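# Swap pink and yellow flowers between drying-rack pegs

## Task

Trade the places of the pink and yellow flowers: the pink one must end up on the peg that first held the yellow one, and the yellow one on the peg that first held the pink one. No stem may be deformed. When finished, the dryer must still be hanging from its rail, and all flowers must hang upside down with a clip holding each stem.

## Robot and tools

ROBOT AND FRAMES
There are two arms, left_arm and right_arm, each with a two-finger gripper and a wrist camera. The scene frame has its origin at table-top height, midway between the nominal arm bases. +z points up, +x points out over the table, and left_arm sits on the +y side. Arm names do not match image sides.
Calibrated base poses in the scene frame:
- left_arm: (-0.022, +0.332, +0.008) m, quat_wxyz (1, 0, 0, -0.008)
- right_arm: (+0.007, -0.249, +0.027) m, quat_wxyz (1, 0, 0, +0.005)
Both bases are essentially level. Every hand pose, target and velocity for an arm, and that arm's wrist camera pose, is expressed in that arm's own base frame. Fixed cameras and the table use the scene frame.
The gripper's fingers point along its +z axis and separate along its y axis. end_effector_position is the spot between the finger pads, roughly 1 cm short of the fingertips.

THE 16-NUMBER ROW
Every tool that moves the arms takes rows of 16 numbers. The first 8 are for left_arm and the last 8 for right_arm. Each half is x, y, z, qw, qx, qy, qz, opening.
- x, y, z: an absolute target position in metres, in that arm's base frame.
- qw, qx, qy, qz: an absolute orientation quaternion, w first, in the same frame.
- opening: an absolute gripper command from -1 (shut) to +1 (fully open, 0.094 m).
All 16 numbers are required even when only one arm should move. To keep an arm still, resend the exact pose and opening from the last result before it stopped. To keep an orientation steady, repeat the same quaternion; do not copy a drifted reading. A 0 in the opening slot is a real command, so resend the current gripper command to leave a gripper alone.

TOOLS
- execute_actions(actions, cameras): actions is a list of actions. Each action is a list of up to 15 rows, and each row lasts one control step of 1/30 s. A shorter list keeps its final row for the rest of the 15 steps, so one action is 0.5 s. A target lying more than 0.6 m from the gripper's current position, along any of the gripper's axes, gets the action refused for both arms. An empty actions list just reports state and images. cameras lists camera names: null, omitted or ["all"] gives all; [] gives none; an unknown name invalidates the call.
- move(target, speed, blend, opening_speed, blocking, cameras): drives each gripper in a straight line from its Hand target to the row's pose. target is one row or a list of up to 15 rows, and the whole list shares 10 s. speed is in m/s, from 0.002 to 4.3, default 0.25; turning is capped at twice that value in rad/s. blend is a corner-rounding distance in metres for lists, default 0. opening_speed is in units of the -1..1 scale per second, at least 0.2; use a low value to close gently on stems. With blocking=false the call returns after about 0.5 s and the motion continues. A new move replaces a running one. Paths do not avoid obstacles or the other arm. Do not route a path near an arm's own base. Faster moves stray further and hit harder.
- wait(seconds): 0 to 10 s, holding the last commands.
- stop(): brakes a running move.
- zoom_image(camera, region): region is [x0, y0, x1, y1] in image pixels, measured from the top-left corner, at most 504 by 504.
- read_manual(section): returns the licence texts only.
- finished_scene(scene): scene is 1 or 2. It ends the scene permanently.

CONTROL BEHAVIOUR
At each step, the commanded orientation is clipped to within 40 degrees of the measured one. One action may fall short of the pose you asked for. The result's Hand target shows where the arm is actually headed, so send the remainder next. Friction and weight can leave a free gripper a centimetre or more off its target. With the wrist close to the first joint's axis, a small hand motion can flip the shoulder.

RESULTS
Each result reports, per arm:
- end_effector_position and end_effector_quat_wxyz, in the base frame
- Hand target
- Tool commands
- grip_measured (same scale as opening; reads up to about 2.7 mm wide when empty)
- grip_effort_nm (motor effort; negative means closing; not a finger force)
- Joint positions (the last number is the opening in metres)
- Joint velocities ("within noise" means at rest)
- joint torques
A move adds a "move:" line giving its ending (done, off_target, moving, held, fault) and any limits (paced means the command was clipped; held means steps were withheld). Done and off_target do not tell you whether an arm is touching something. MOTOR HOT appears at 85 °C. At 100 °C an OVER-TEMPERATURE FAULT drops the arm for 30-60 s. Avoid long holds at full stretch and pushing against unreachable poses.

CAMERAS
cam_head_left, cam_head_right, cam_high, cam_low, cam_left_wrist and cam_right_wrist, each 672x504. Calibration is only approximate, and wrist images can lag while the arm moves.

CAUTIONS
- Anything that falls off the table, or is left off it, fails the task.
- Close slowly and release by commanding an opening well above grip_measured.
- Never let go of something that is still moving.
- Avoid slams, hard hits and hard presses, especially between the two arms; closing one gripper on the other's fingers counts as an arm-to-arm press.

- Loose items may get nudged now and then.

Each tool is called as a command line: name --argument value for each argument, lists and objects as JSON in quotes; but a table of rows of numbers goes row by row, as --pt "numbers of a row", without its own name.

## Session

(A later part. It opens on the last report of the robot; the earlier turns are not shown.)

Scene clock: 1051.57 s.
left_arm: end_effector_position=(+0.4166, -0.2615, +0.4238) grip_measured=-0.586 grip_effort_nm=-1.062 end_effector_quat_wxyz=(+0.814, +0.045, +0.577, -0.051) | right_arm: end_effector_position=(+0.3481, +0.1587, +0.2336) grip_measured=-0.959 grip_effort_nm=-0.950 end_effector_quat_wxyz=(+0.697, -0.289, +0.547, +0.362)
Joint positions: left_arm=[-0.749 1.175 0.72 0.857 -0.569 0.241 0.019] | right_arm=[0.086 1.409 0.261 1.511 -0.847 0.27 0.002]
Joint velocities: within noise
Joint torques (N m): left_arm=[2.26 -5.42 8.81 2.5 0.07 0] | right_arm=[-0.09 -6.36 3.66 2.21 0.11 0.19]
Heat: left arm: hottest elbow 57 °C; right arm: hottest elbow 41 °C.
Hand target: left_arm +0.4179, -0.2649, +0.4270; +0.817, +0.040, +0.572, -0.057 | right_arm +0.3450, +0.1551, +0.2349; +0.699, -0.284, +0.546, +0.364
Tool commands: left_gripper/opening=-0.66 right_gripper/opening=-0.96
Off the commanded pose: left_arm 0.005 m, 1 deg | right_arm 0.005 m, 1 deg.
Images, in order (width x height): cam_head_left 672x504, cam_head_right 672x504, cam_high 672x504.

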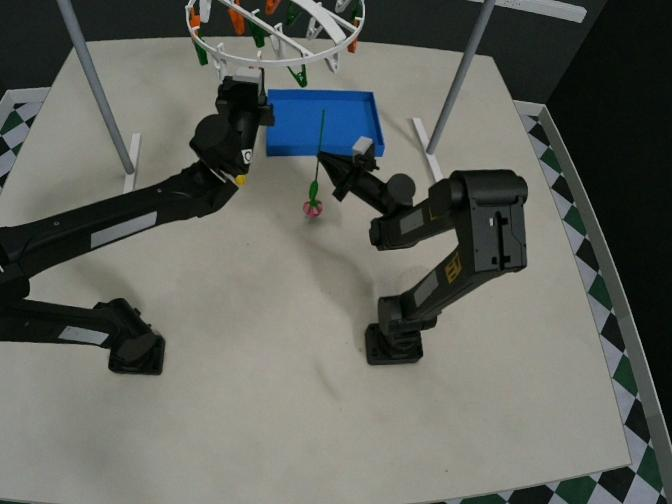

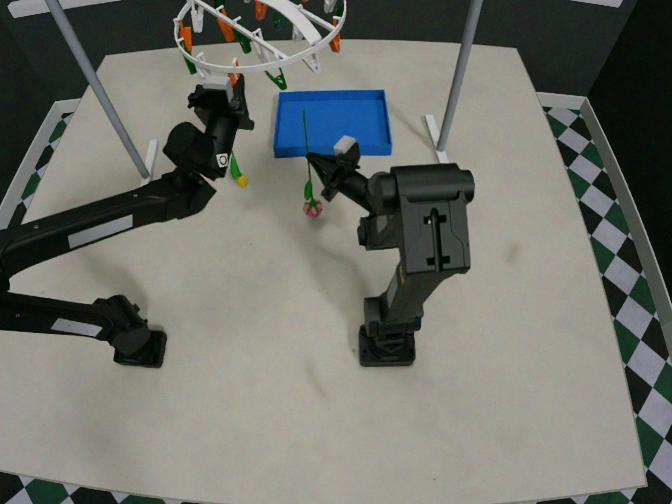

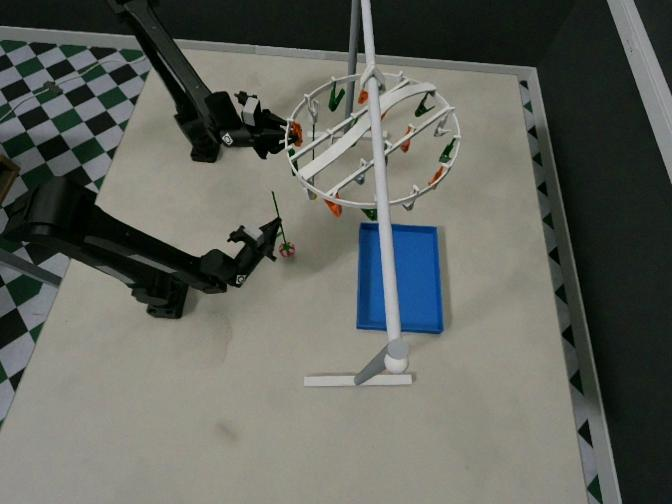

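execute_actions --actions '[]'

Scene clock: 1067.47 s.
left_arm: end_effector_position=(+0.4166, -0.2615, +0.4238) grip_measured=-0.586 grip_effort_nm=-1.072 end_effector_quat_wxyz=(+0.814, +0.045, +0.577, -0.051) | right_arm: end_effector_position=(+0.3481, +0.1587, +0.2336) grip_measured=-0.955 grip_effort_nm=-0.896 end_effector_quat_wxyz=(+0.697, -0.289, +0.547, +0.362)
Joint positions: left_arm=[-0.749 1.175 0.72 0.857 -0.569 0.241 0.019] | right_arm=[0.086 1.409 0.261 1.511 -0.847 0.27 0.002]
Joint velocities: within noise
Joint torques (N m): left_arm=[2.2 -5.42 8.81 2.5 0.07 -0.01] | right_arm=[0.03 -6.53 3.66 2.21 0.11 0.18]
Heat: left arm: hottest elbow 56 °C; right arm: hottest elbow 40 °C.
Hand target: left_arm +0.4179, -0.2649, +0.4270; +0.817, +0.040, +0.572, -0.057 | right_arm +0.3450, +0.1551, +0.2349; +0.699, -0.284, +0.546, +0.364
Tool commands: left_gripper/opening=-0.66 right_gripper/opening=-0.96
Off the commanded pose: left_arm 0.005 m, 1 deg | right_arm 0.005 m, 1 deg.
camera_calibration:
cam_left_wrist: T_world_to_cam=[[-0.126581, -0.991624, -0.0256566, -0.195798], [-0.0940471, 0.0377452, -0.994852, 0.50934], [0.987488, -0.123516, -0.0980372, -0.311654], [0, 0, 0, 1]] pos_world=[0.330873, -0.251877, 0.471141]
cam_right_wrist: T_world_to_cam=[[0.823357, -0.567273, 0.0168759, -0.201639], [-0.0939902, -0.165625, -0.9817, 0.329499], [0.559686, 0.806703, -0.189687, -0.191645], [0, 0, 0, 1]] pos_world=[0.304252, 0.0947897, 0.29052]

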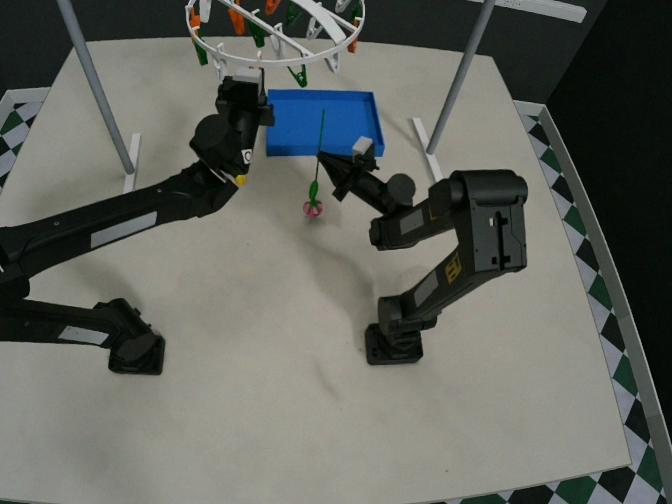

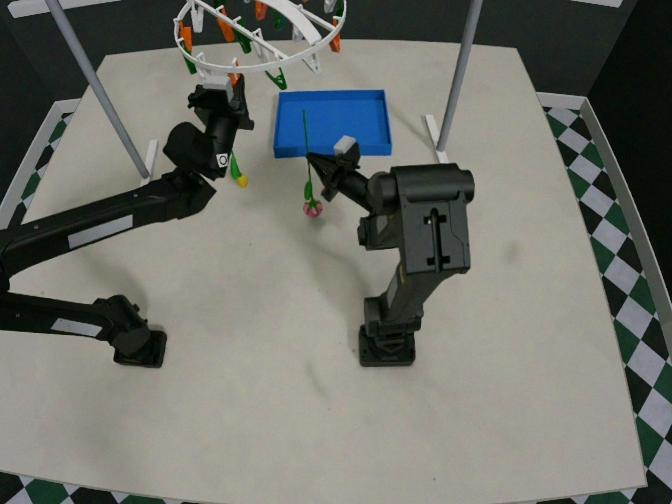

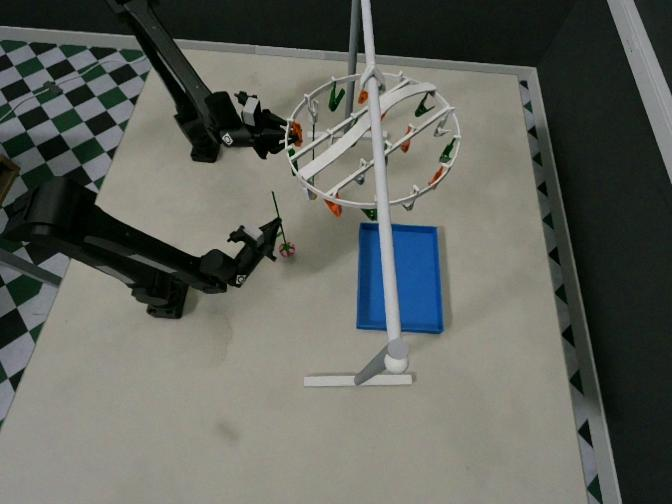

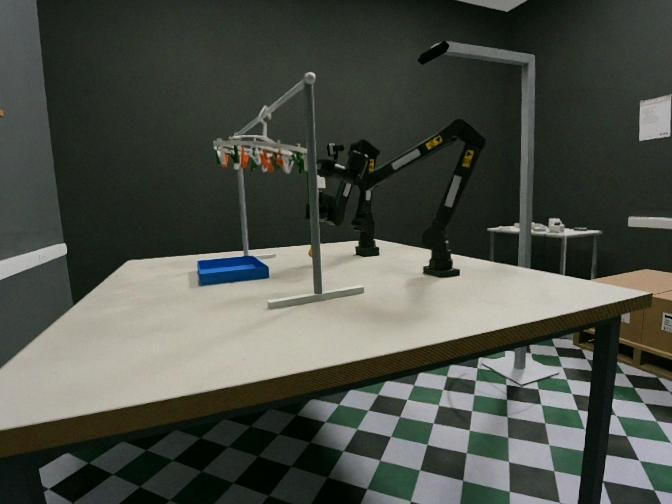

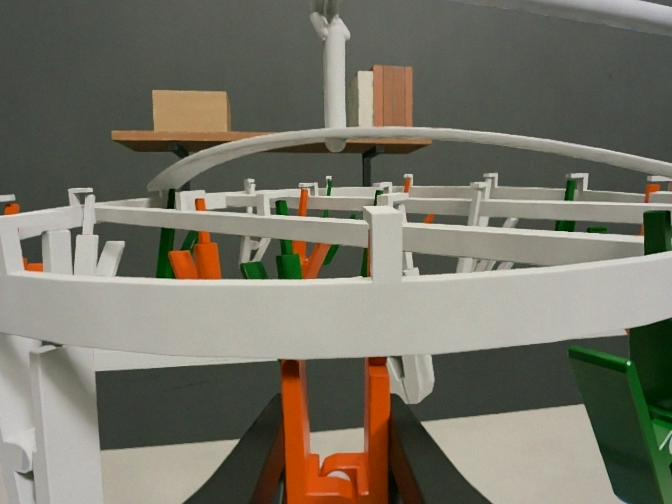

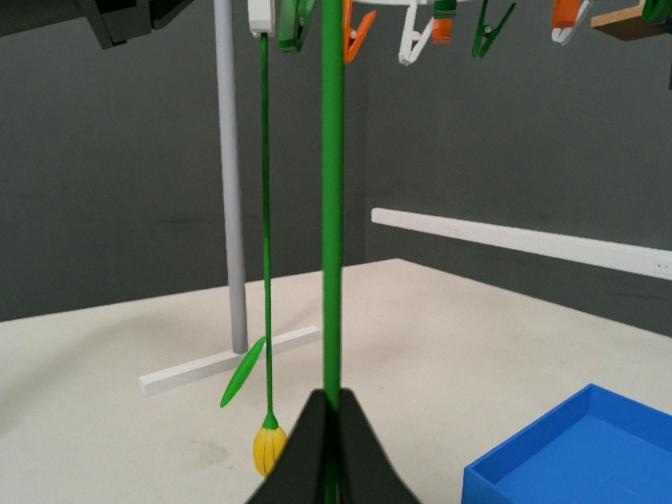

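move --pt "0.418 -0.265 0.427 0.8172 0.04 0.5722 -0.0572 -0.66 0.386 0.27 0.228 0.699 -0.2843 0.5461 0.3638 -0.96" --pt "0.418 -0.265 0.427 0.8172 0.04 0.5722 -0.0572 -0.66 0.389 0.294 0.228 0.699 -0.2843 0.5461 0.3638 -0.96" --speed 0.08

zoom_image --camera "cam_head_right" --region '[180, 50, 300, 140]'

zoom_image --camera "cam_head_left" --region '[200, 50, 320, 140]'

zoom_image --camera "cam_high" --region '[240, 100, 340, 175]'

zoom_image --camera "cam_low" --region '[250, 130, 350, 205]'

Scene clock: 1075.23 s.
left_arm: end_effector_position=(+0.4166, -0.2615, +0.4238) grip_measured=-0.586 grip_effort_nm=-1.062 end_effector_quat_wxyz=(+0.814, +0.045, +0.577, -0.051) | right_arm: end_effector_position=(+0.3802, +0.2849, +0.2229) grip_measured=-0.952 grip_effort_nm=-0.823 end_effector_quat_wxyz=(+0.693, -0.278, +0.554, +0.367)
Joint positions: left_arm=[-0.749 1.175 0.72 0.857 -0.569 0.241 0.019] | right_arm=[0.485 1.56 0.428 1.391 -0.453 0.138 0.002]
Joint velocities: within noise
Joint torques (N m): left_arm=[2.26 -5.42 8.81 2.52 0.07 0] | right_arm=[1.26 -8 7.3 1.54 0.13 -0.13]
Heat: left arm: hottest elbow 55 °C; right arm: hottest elbow 40 °C.
Hand target: left_arm +0.4179, -0.2649, +0.4270; +0.817, +0.040, +0.572, -0.057 | right_arm +0.3886, +0.2937, +0.2282; +0.699, -0.284, +0.546, +0.364
Off the commanded pose: left_arm 0.005 m, 1 deg | right_arm 0.014 m, 1 deg.
move: off_target (right_arm)
camera_calibration:
cam_left_wrist: T_world_to_cam=[[-0.126581, -0.991624, -0.0256566, -0.195798], [-0.0940471, 0.0377452, -0.994852, 0.50934], [0.987488, -0.123516, -0.0980372, -0.311654], [0, 0, 0, 1]] pos_world=[0.330873, -0.251877, 0.471141]
cam_right_wrist: T_world_to_cam=[[0.819299, -0.573241, -0.0119842, -0.146595], [-0.120802, -0.152148, -0.980947, 0.34906], [0.560496, 0.805137, -0.193904, -0.312373], [0, 0, 0, 1]] pos_world=[0.337356, 0.220577, 0.280083]

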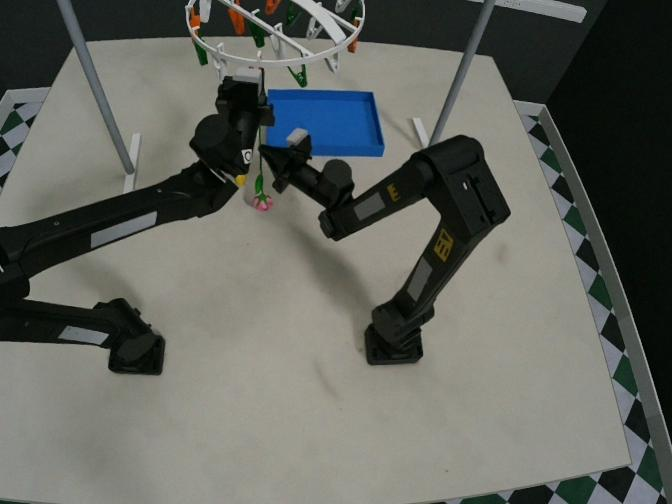

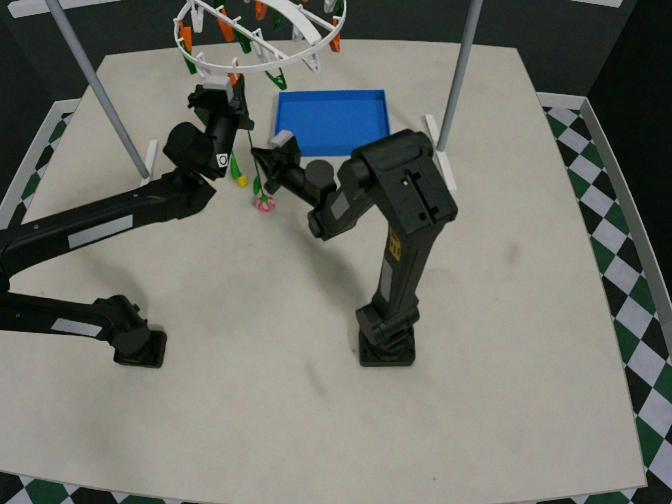

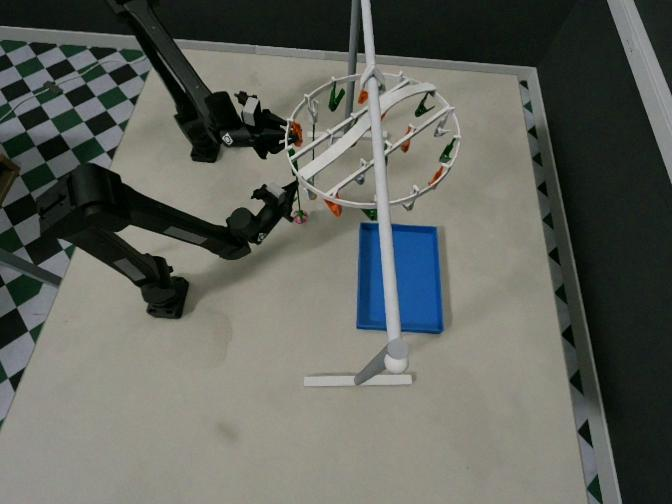

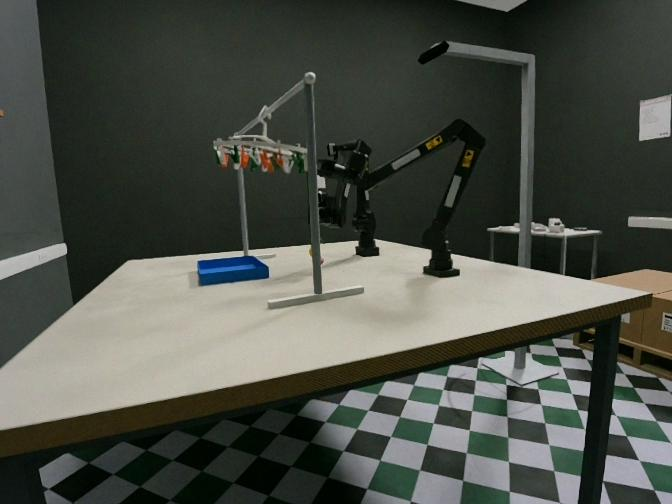

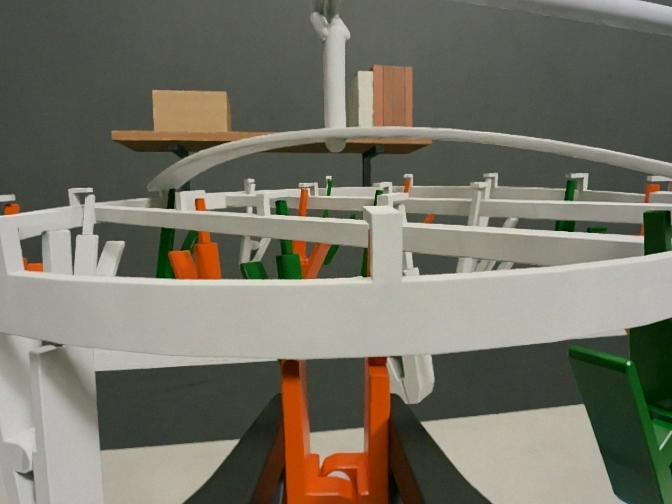

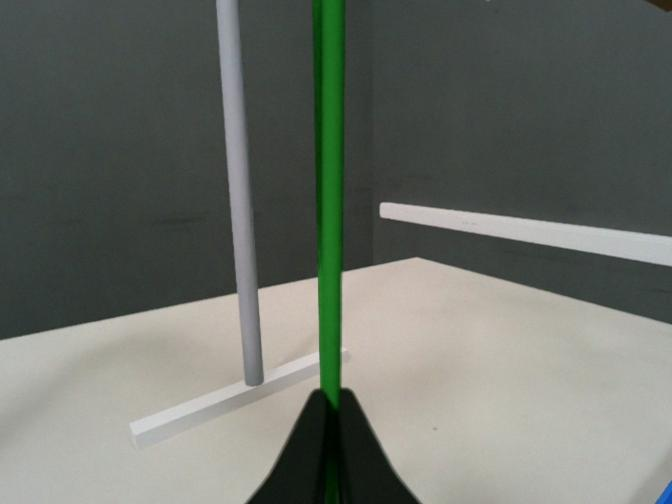

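Scaled by 4.200 from the camera's 672x504 image, which has a finer 960x720 frame.

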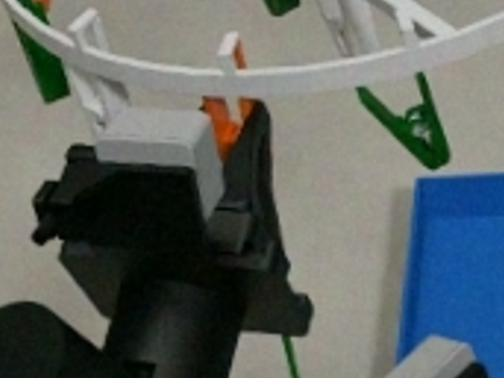

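Scaled by 4.200 from the camera's 672x504 image, which has a finer 960x720 frame.

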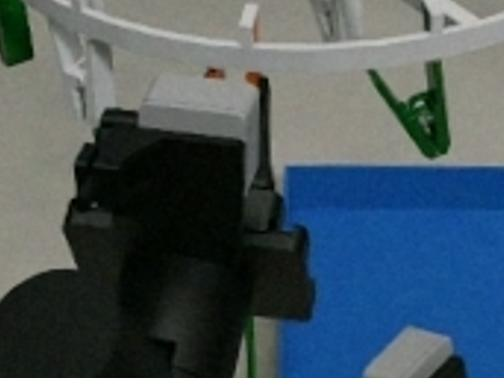

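Scaled by 5.040 from the camera's 672x504 image, which has a finer 960x720 frame.

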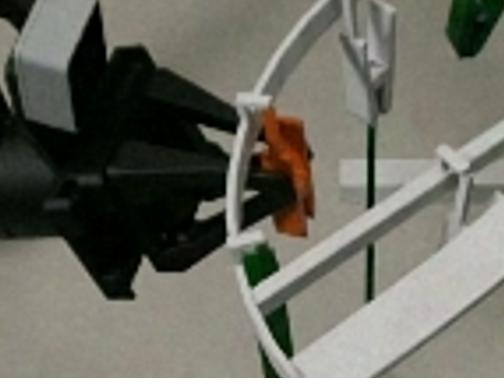

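Scaled by 5.040 from the camera's 672x504 image, which has a finer 960x720 frame.

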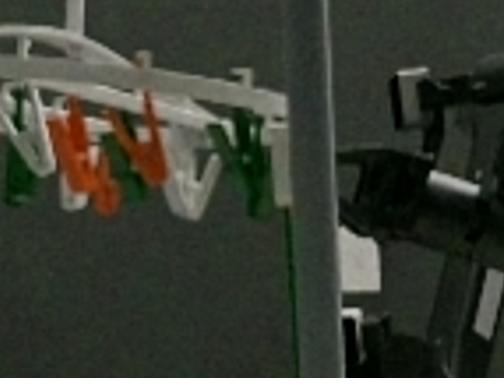

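move --target '[0.418,-0.265,0.427,0.8172,0.04,0.5722,-0.0572,-0.66,0.399,0.306,0.228,0.699,-0.2843,0.5461,0.3638,-0.96]' --speed 0.06

zoom_image --camera "cam_high" --region '[270, 110, 330, 155]'

zoom_image --camera "cam_head_right" --region '[190, 50, 310, 140]'

zoom_image --camera "cam_high" --region '[260, 160, 340, 220]'

Scene clock: 1079.17 s.
left_arm: end_effector_position=(+0.4166, -0.2615, +0.4238) grip_measured=-0.586 grip_effort_nm=-1.072 end_effector_quat_wxyz=(+0.814, +0.045, +0.577, -0.051) | right_arm: end_effector_position=(+0.3906, +0.2962, +0.2228) grip_measured=-0.958 grip_effort_nm=-0.945 end_effector_quat_wxyz=(+0.693, -0.278, +0.555, +0.367)
Joint positions: left_arm=[-0.749 1.175 0.72 0.857 -0.569 0.241 0.019] | right_arm=[0.501 1.586 0.467 1.376 -0.437 0.133 0.002]
Joint velocities: within noise
Joint torques (N m): left_arm=[2.26 -5.42 8.83 2.52 0.07 0] | right_arm=[1.38 -8.76 7.42 1.55 0.15 -0.14]
Heat: left arm: hottest elbow 55 °C; right arm: hottest elbow 40 °C.
Hand target: left_arm +0.4179, -0.2649, +0.4270; +0.817, +0.040, +0.572, -0.057 | right_arm +0.3985, +0.3057, +0.2280; +0.699, -0.284, +0.546, +0.364
Off the commanded pose: left_arm 0.005 m, 1 deg | right_arm 0.014 m, 1 deg.
move: off_target (right_arm)
camera_calibration:
cam_left_wrist: T_world_to_cam=[[-0.126581, -0.991624, -0.0256566, -0.195798], [-0.0940471, 0.0377452, -0.994852, 0.50934], [0.987488, -0.123516, -0.0980372, -0.311654], [0, 0, 0, 1]] pos_world=[0.330873, -0.251877, 0.471141]
cam_right_wrist: T_world_to_cam=[[0.818725, -0.574069, -0.0115991, -0.148273], [-0.12099, -0.152736, -0.980833, 0.352193], [0.561294, 0.804436, -0.194506, -0.327189], [0, 0, 0, 1]] pos_world=[0.347656, 0.231876, 0.280083]

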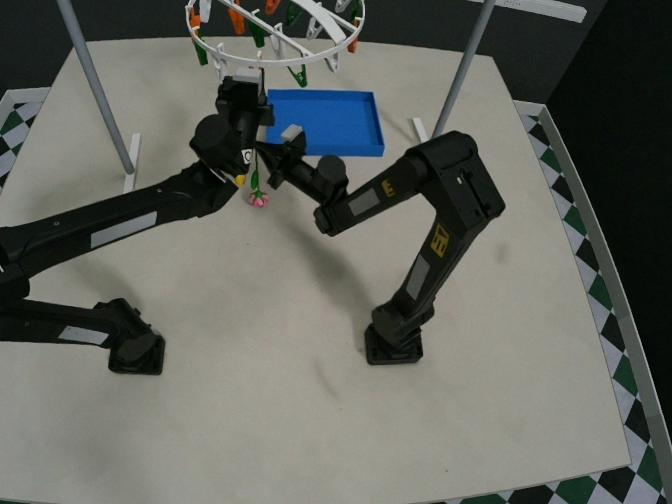

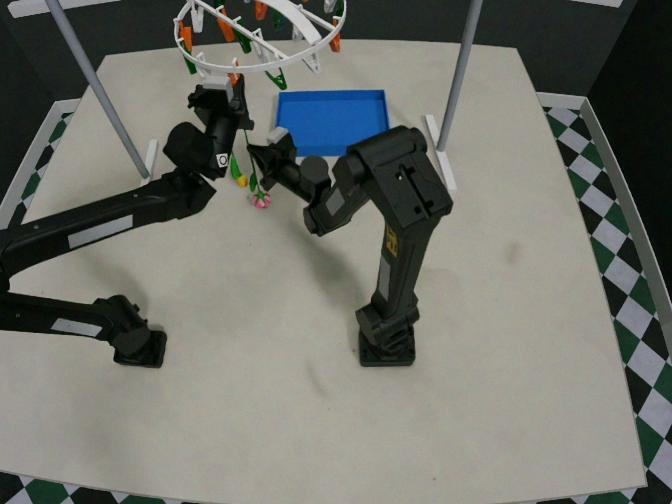

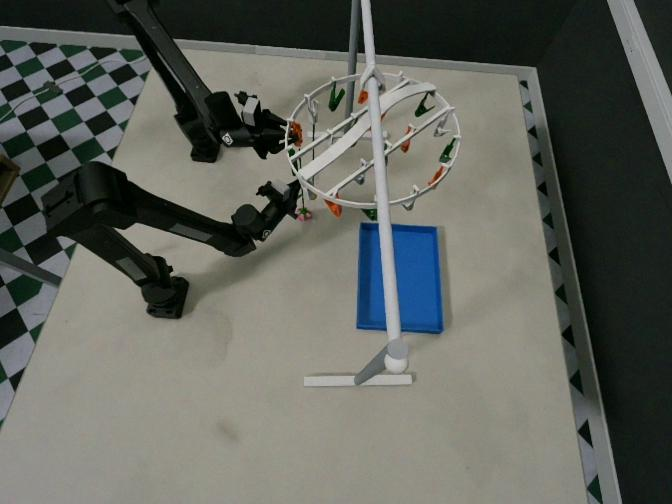

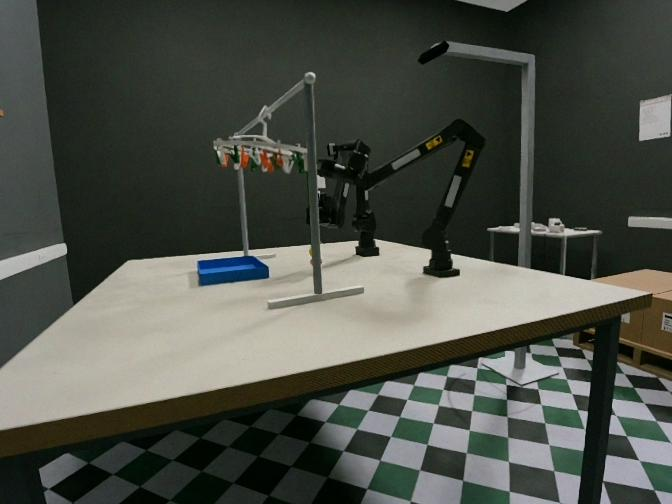

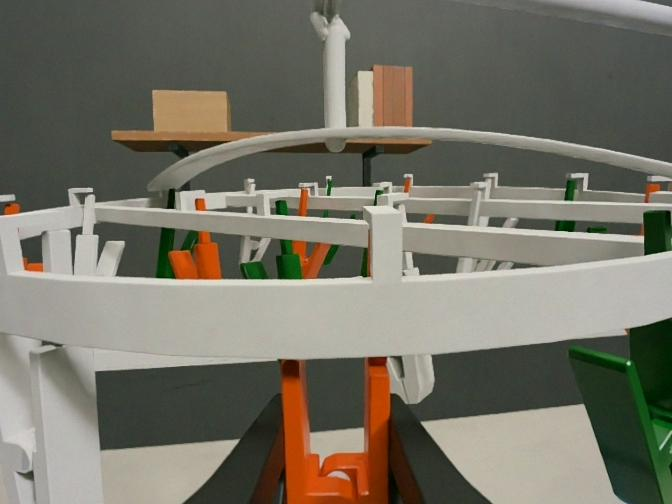

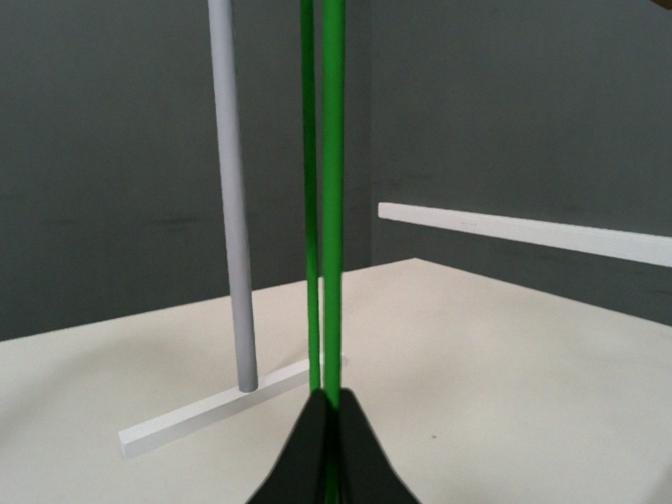

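Scaled by 8.400 from the camera's 672x504 image, which has a finer 960x720 frame.

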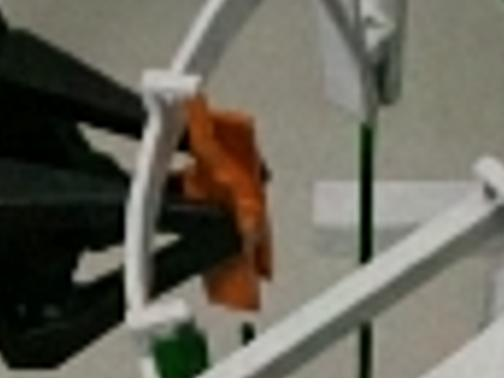

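Scaled by 4.200 from the camera's 672x504 image, which has a finer 960x720 frame.

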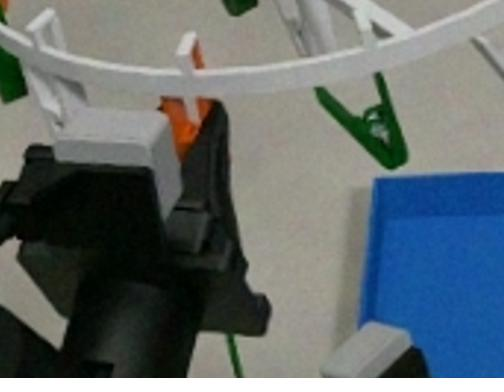

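Scaled by 6.300 from the camera's 672x504 image, which has a finer 960x720 frame.

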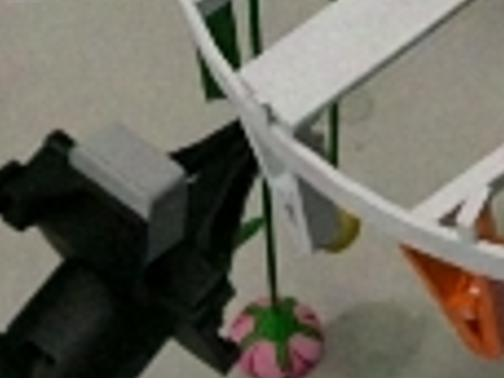

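zoom_image --camera "cam_high" --region '[285, 116, 317, 158]'

zoom_image --camera "cam_head_right" --region '[220, 60, 256, 90]'

zoom_image --camera "cam_head_left" --region '[240, 55, 276, 85]'

Scaled by 12.000 from the camera's 672x504 image, which has a finer 960x720 frame.

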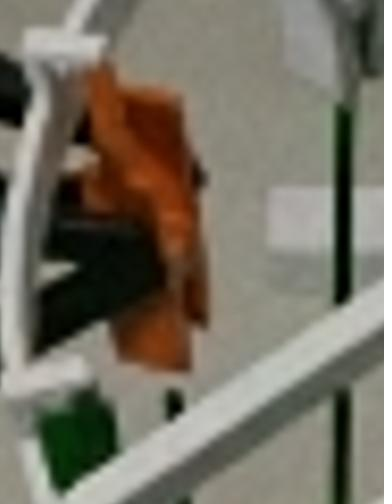

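Scaled by 14.000 from the camera's 672x504 image, which has a finer 960x720 frame.

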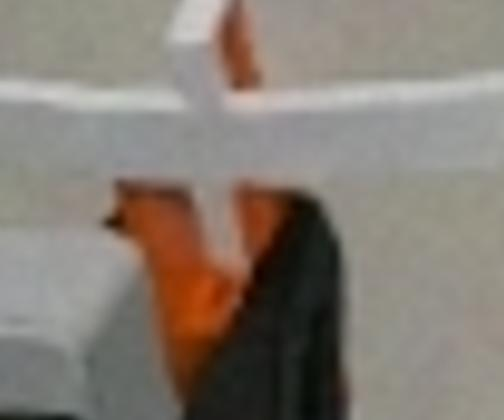

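Scaled by 14.000 from the camera's 672x504 image, which has a finer 960x720 frame.

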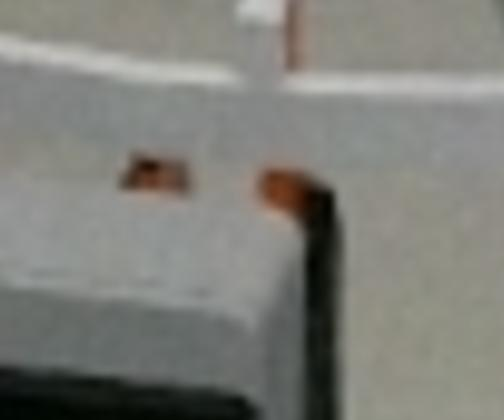

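zoom_image --camera "cam_head_left" --region '[225, 120, 305, 215]'

zoom_image --camera "cam_head_right" --region '[220, 120, 300, 215]'

Scaled by 5.305 from the camera's 672x504 image, which has a finer 960x720 frame.

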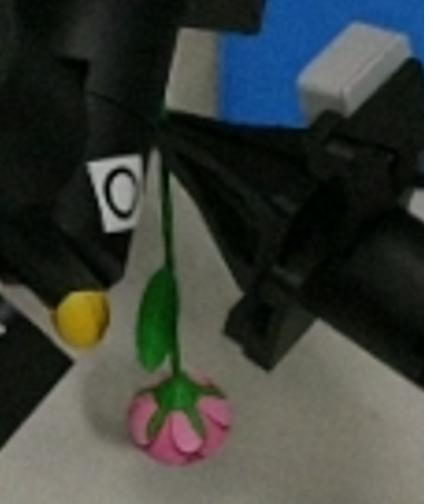

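Scaled by 5.305 from the camera's 672x504 image, which has a finer 960x720 frame.

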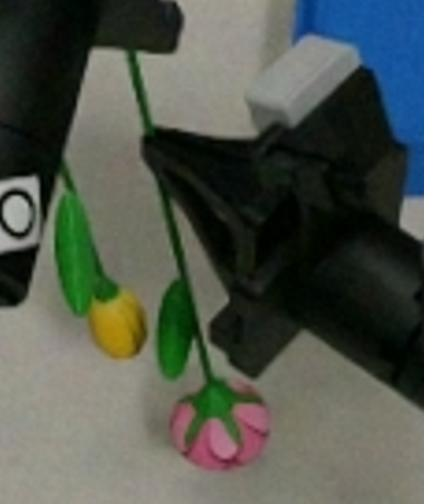

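move --target '[0.418,-0.265,0.427,0.8172,0.04,0.5722,-0.0572,-0.66,0.389,0.296,0.228,0.699,-0.2843,0.5461,0.3638,-0.96]' --speed 0.06 --cameras '["cam_high","cam_right_wrist"]'

zoom_image --camera "cam_high" --region '[285, 116, 317, 158]'

Scene clock: 1133.77 s.
left_arm: end_effector_position=(+0.4166, -0.2615, +0.4238) grip_measured=-0.586 grip_effort_nm=-1.067 end_effector_quat_wxyz=(+0.814, +0.045, +0.577, -0.051) | right_arm: end_effector_position=(+0.3896, +0.2969, +0.2226) grip_measured=-0.958 grip_effort_nm=-0.921 end_effector_quat_wxyz=(+0.692, -0.280, +0.554, +0.368)
Joint positions: left_arm=[-0.749 1.175 0.72 0.857 -0.569 0.241 0.019] | right_arm=[0.501 1.586 0.467 1.375 -0.444 0.133 0.002]
Joint velocities: left_arm=[within noise] | right_arm=[0.005 -0.015 -0.002 -0.007 -0.066 -0.051 -0.004]
Joint torques (N m): left_arm=[2.32 -5.42 8.83 2.52 0.07 0] | right_arm=[0.5 -10.93 4.85 2.14 0 -0.1]
Heat: left arm: hottest elbow 54 °C; right arm: hottest elbow 40 °C.
Hand target: left_arm +0.4179, -0.2649, +0.4270; +0.817, +0.040, +0.572, -0.057 | right_arm +0.3890, +0.2960, +0.2280; +0.699, -0.284, +0.546, +0.364
Off the commanded pose: left_arm 0.005 m, 1 deg | right_arm 0.005 m, 1 deg.
move: done
camera_calibration:
cam_right_wrist: T_world_to_cam=[[0.822475, -0.568716, -0.00983739, -0.150555], [-0.119209, -0.155438, -0.980626, 0.352081], [0.556169, 0.807713, -0.19564, -0.326083], [0, 0, 0, 1]] pos_world=[0.347157, 0.232485, 0.279984]
Images, in order (width x height): cam_high 672x504, cam_right_wrist 672x504.

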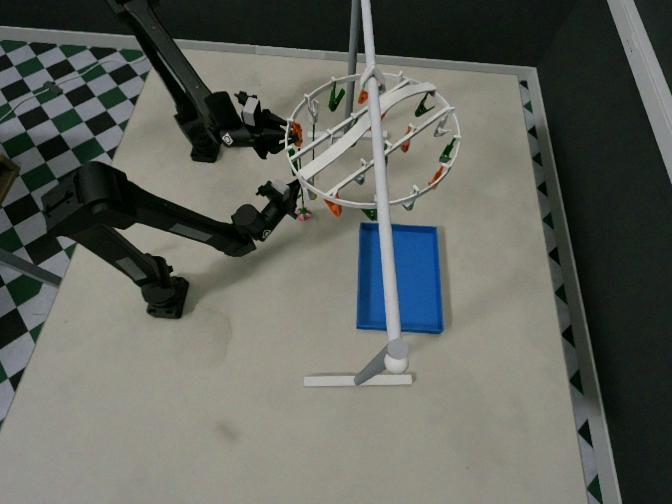

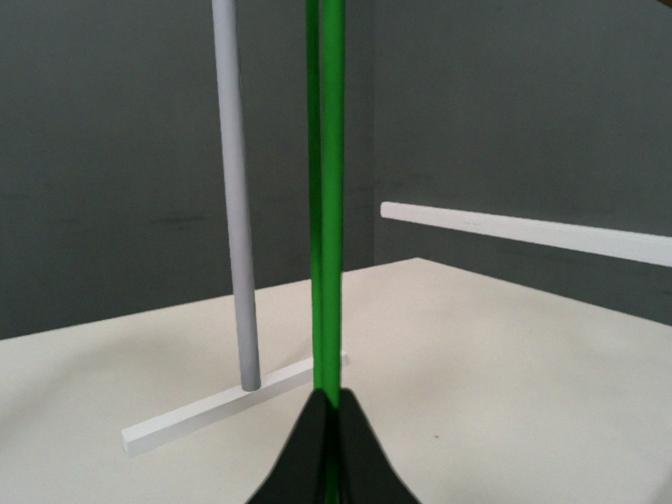

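Scaled by 12.000 from the camera's 672x504 image, which has a finer 960x720 frame.

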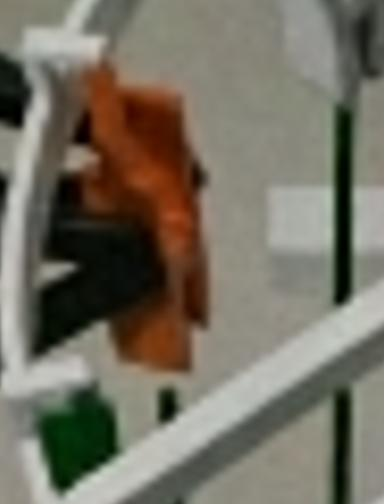

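move --target '[0.418,-0.265,0.427,0.8172,0.04,0.5722,-0.0572,-0.66,0.385,0.289,0.228,0.699,-0.2843,0.5461,0.3638,-0.96]' --speed 0.06 --cameras '["cam_high","cam_head_right","cam_head_left"]'

zoom_image --camera "cam_high" --region '[285, 116, 317, 158]'

zoom_image --camera "cam_head_right" --region '[220, 60, 300, 155]'

zoom_image --camera "cam_head_left" --region '[225, 55, 305, 150]'

Scene clock: 1136.83 s.
left_arm: end_effector_position=(+0.4166, -0.2615, +0.4238) grip_measured=-0.586 grip_effort_nm=-1.067 end_effector_quat_wxyz=(+0.814, +0.045, +0.577, -0.051) | right_arm: end_effector_position=(+0.3862, +0.2949, +0.2259) grip_measured=-0.958 grip_effort_nm=-0.921 end_effector_quat_wxyz=(+0.693, -0.284, +0.550, +0.370)
Joint positions: left_arm=[-0.749 1.175 0.72 0.857 -0.569 0.241 0.019] | right_arm=[0.497 1.572 0.46 1.375 -0.456 0.133 0.002]
Joint velocities: within noise
Joint torques (N m): left_arm=[2.32 -5.42 8.83 2.52 0.07 0] | right_arm=[-0.03 -10.64 4 2.37 -0.01 -0.06]
Heat: left arm: hottest elbow 54 °C; right arm: hottest elbow 40 °C.
Hand target: left_arm +0.4179, -0.2649, +0.4270; +0.817, +0.040, +0.572, -0.057 | right_arm +0.3851, +0.2891, +0.2280; +0.699, -0.284, +0.546, +0.364
Off the commanded pose: left_arm 0.005 m, 1 deg | right_arm 0.006 m, 1 deg.
move: done
Images, in order (width x height): cam_head_left 672x504, cam_head_right 672x504, cam_high 672x504.

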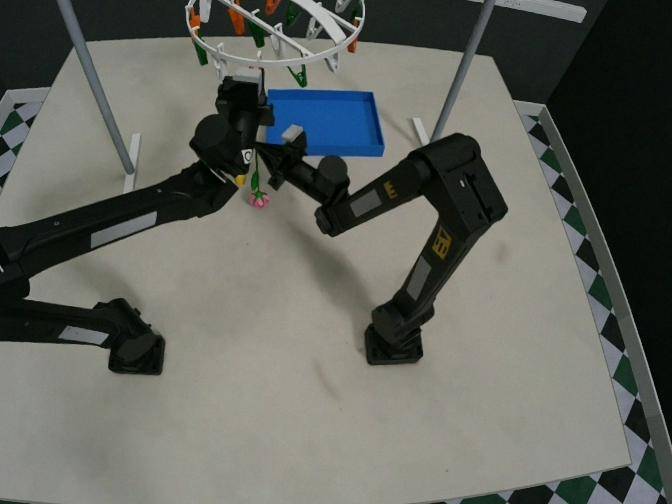

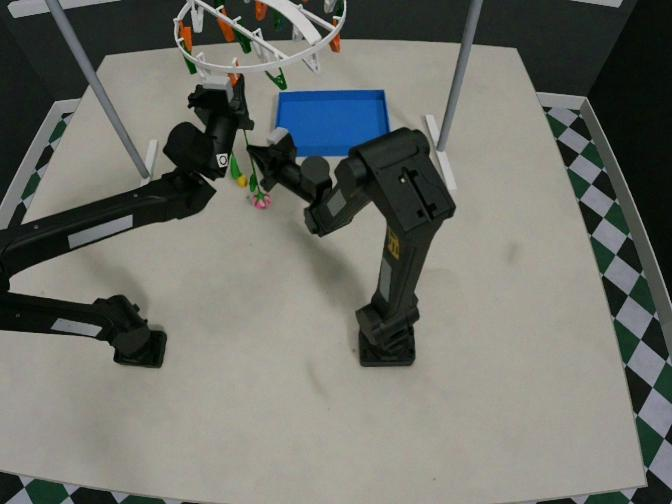

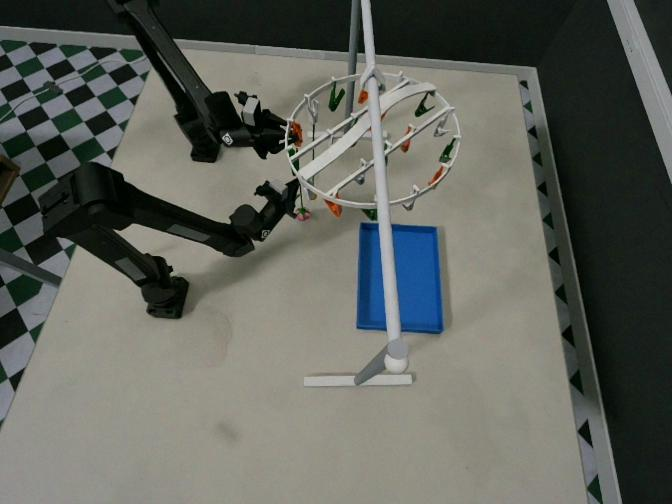

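Scaled by 12.000 from the camera's 672x504 image, which has a finer 960x720 frame.

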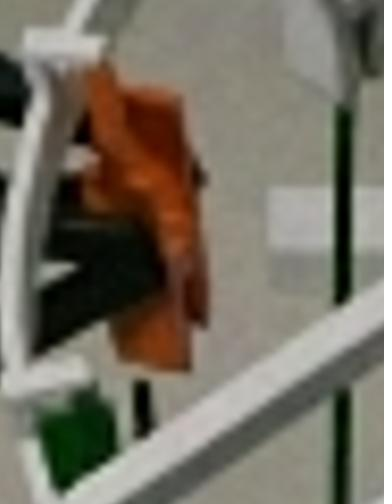

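Scaled by 5.305 from the camera's 672x504 image, which has a finer 960x720 frame.

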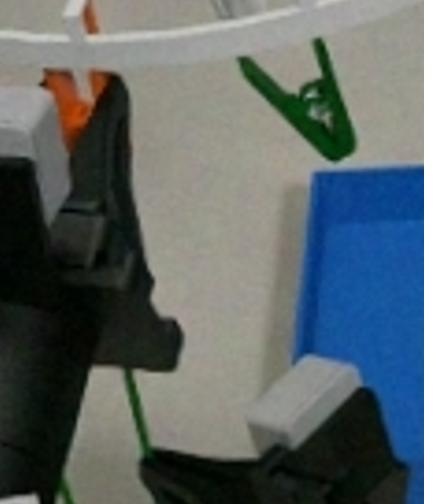

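Scaled by 5.305 from the camera's 672x504 image, which has a finer 960x720 frame.

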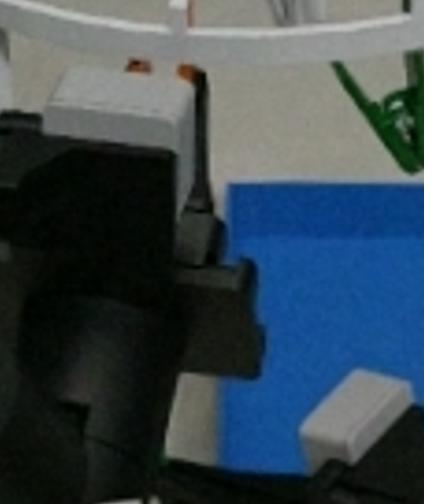

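move --target '[0.418,-0.265,0.427,0.8172,0.04,0.5722,-0.0572,-0.66,0.386,0.284,0.228,0.699,-0.2843,0.5461,0.3638,-0.96]' --speed 0.06 --cameras '["cam_high","cam_head_right","cam_head_left"]'

zoom_image --camera "cam_high" --region '[285, 116, 317, 158]'

zoom_image --camera "cam_head_right" --region '[220, 60, 300, 155]'

Scene clock: 1141.10 s.
left_arm: end_effector_position=(+0.4166, -0.2615, +0.4238) grip_measured=-0.586 grip_effort_nm=-1.062 end_effector_quat_wxyz=(+0.814, +0.045, +0.577, -0.051) | right_arm: end_effector_position=(+0.3885, +0.2903, +0.2266) grip_measured=-0.960 grip_effort_nm=-0.413 end_effector_quat_wxyz=(+0.694, -0.285, +0.549, +0.368)
Joint positions: left_arm=[-0.749 1.175 0.72 0.857 -0.569 0.241 0.019] | right_arm=[0.481 1.571 0.46 1.377 -0.47 0.133 0.002]
Joint velocities: within noise
Joint torques (N m): left_arm=[2.26 -5.48 8.81 2.54 0.07 0] | right_arm=[-0.15 -10.64 3.75 2.47 0 -0.03]
Heat: left arm: hottest elbow 54 °C; right arm: hottest elbow 40 °C.
Hand target: left_arm +0.4179, -0.2649, +0.4270; +0.817, +0.040, +0.572, -0.057 | right_arm +0.3861, +0.2841, +0.2280; +0.699, -0.284, +0.546, +0.364
Off the commanded pose: left_arm 0.005 m, 1 deg | right_arm 0.007 m, 1 deg.
move: done
Images, in order (width x height): cam_head_left 672x504, cam_head_right 672x504, cam_high 672x504.

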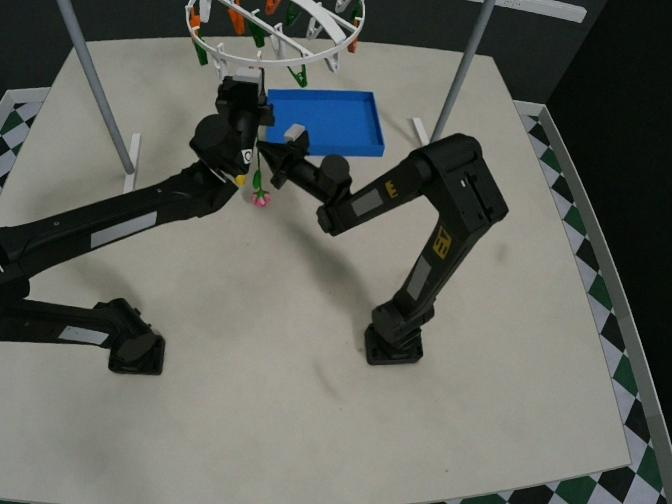

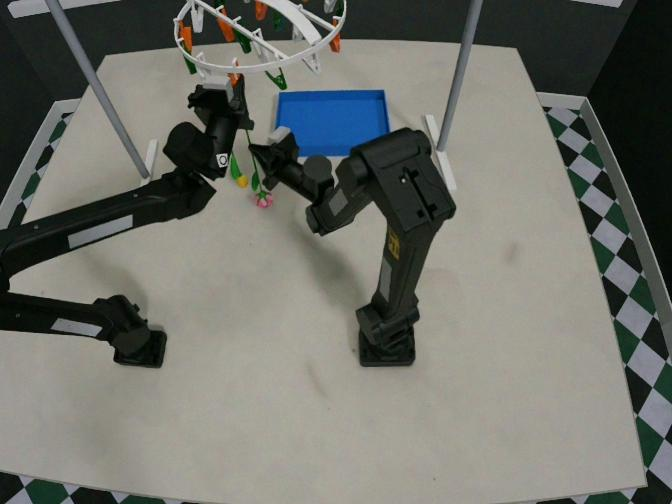

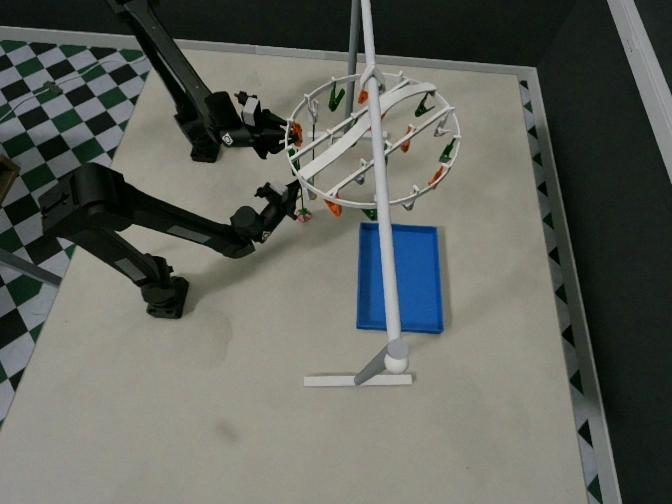

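Scaled by 12.000 from the camera's 672x504 image, which has a finer 960x720 frame.

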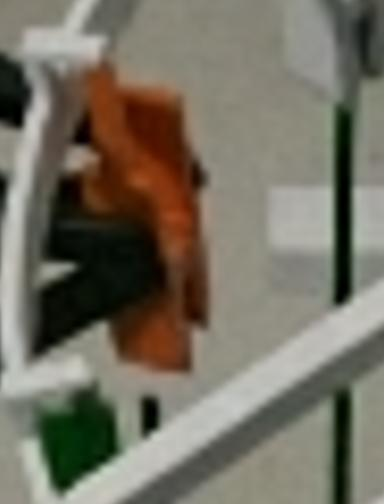

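Scaled by 5.305 from the camera's 672x504 image, which has a finer 960x720 frame.

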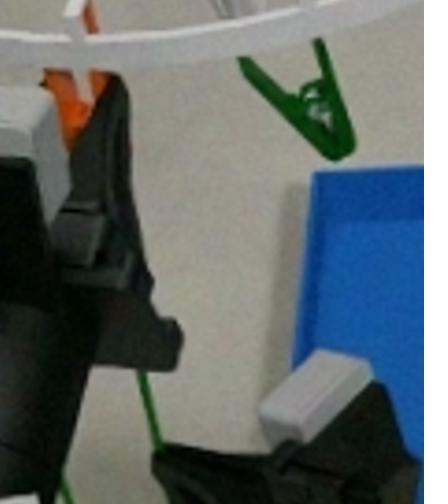

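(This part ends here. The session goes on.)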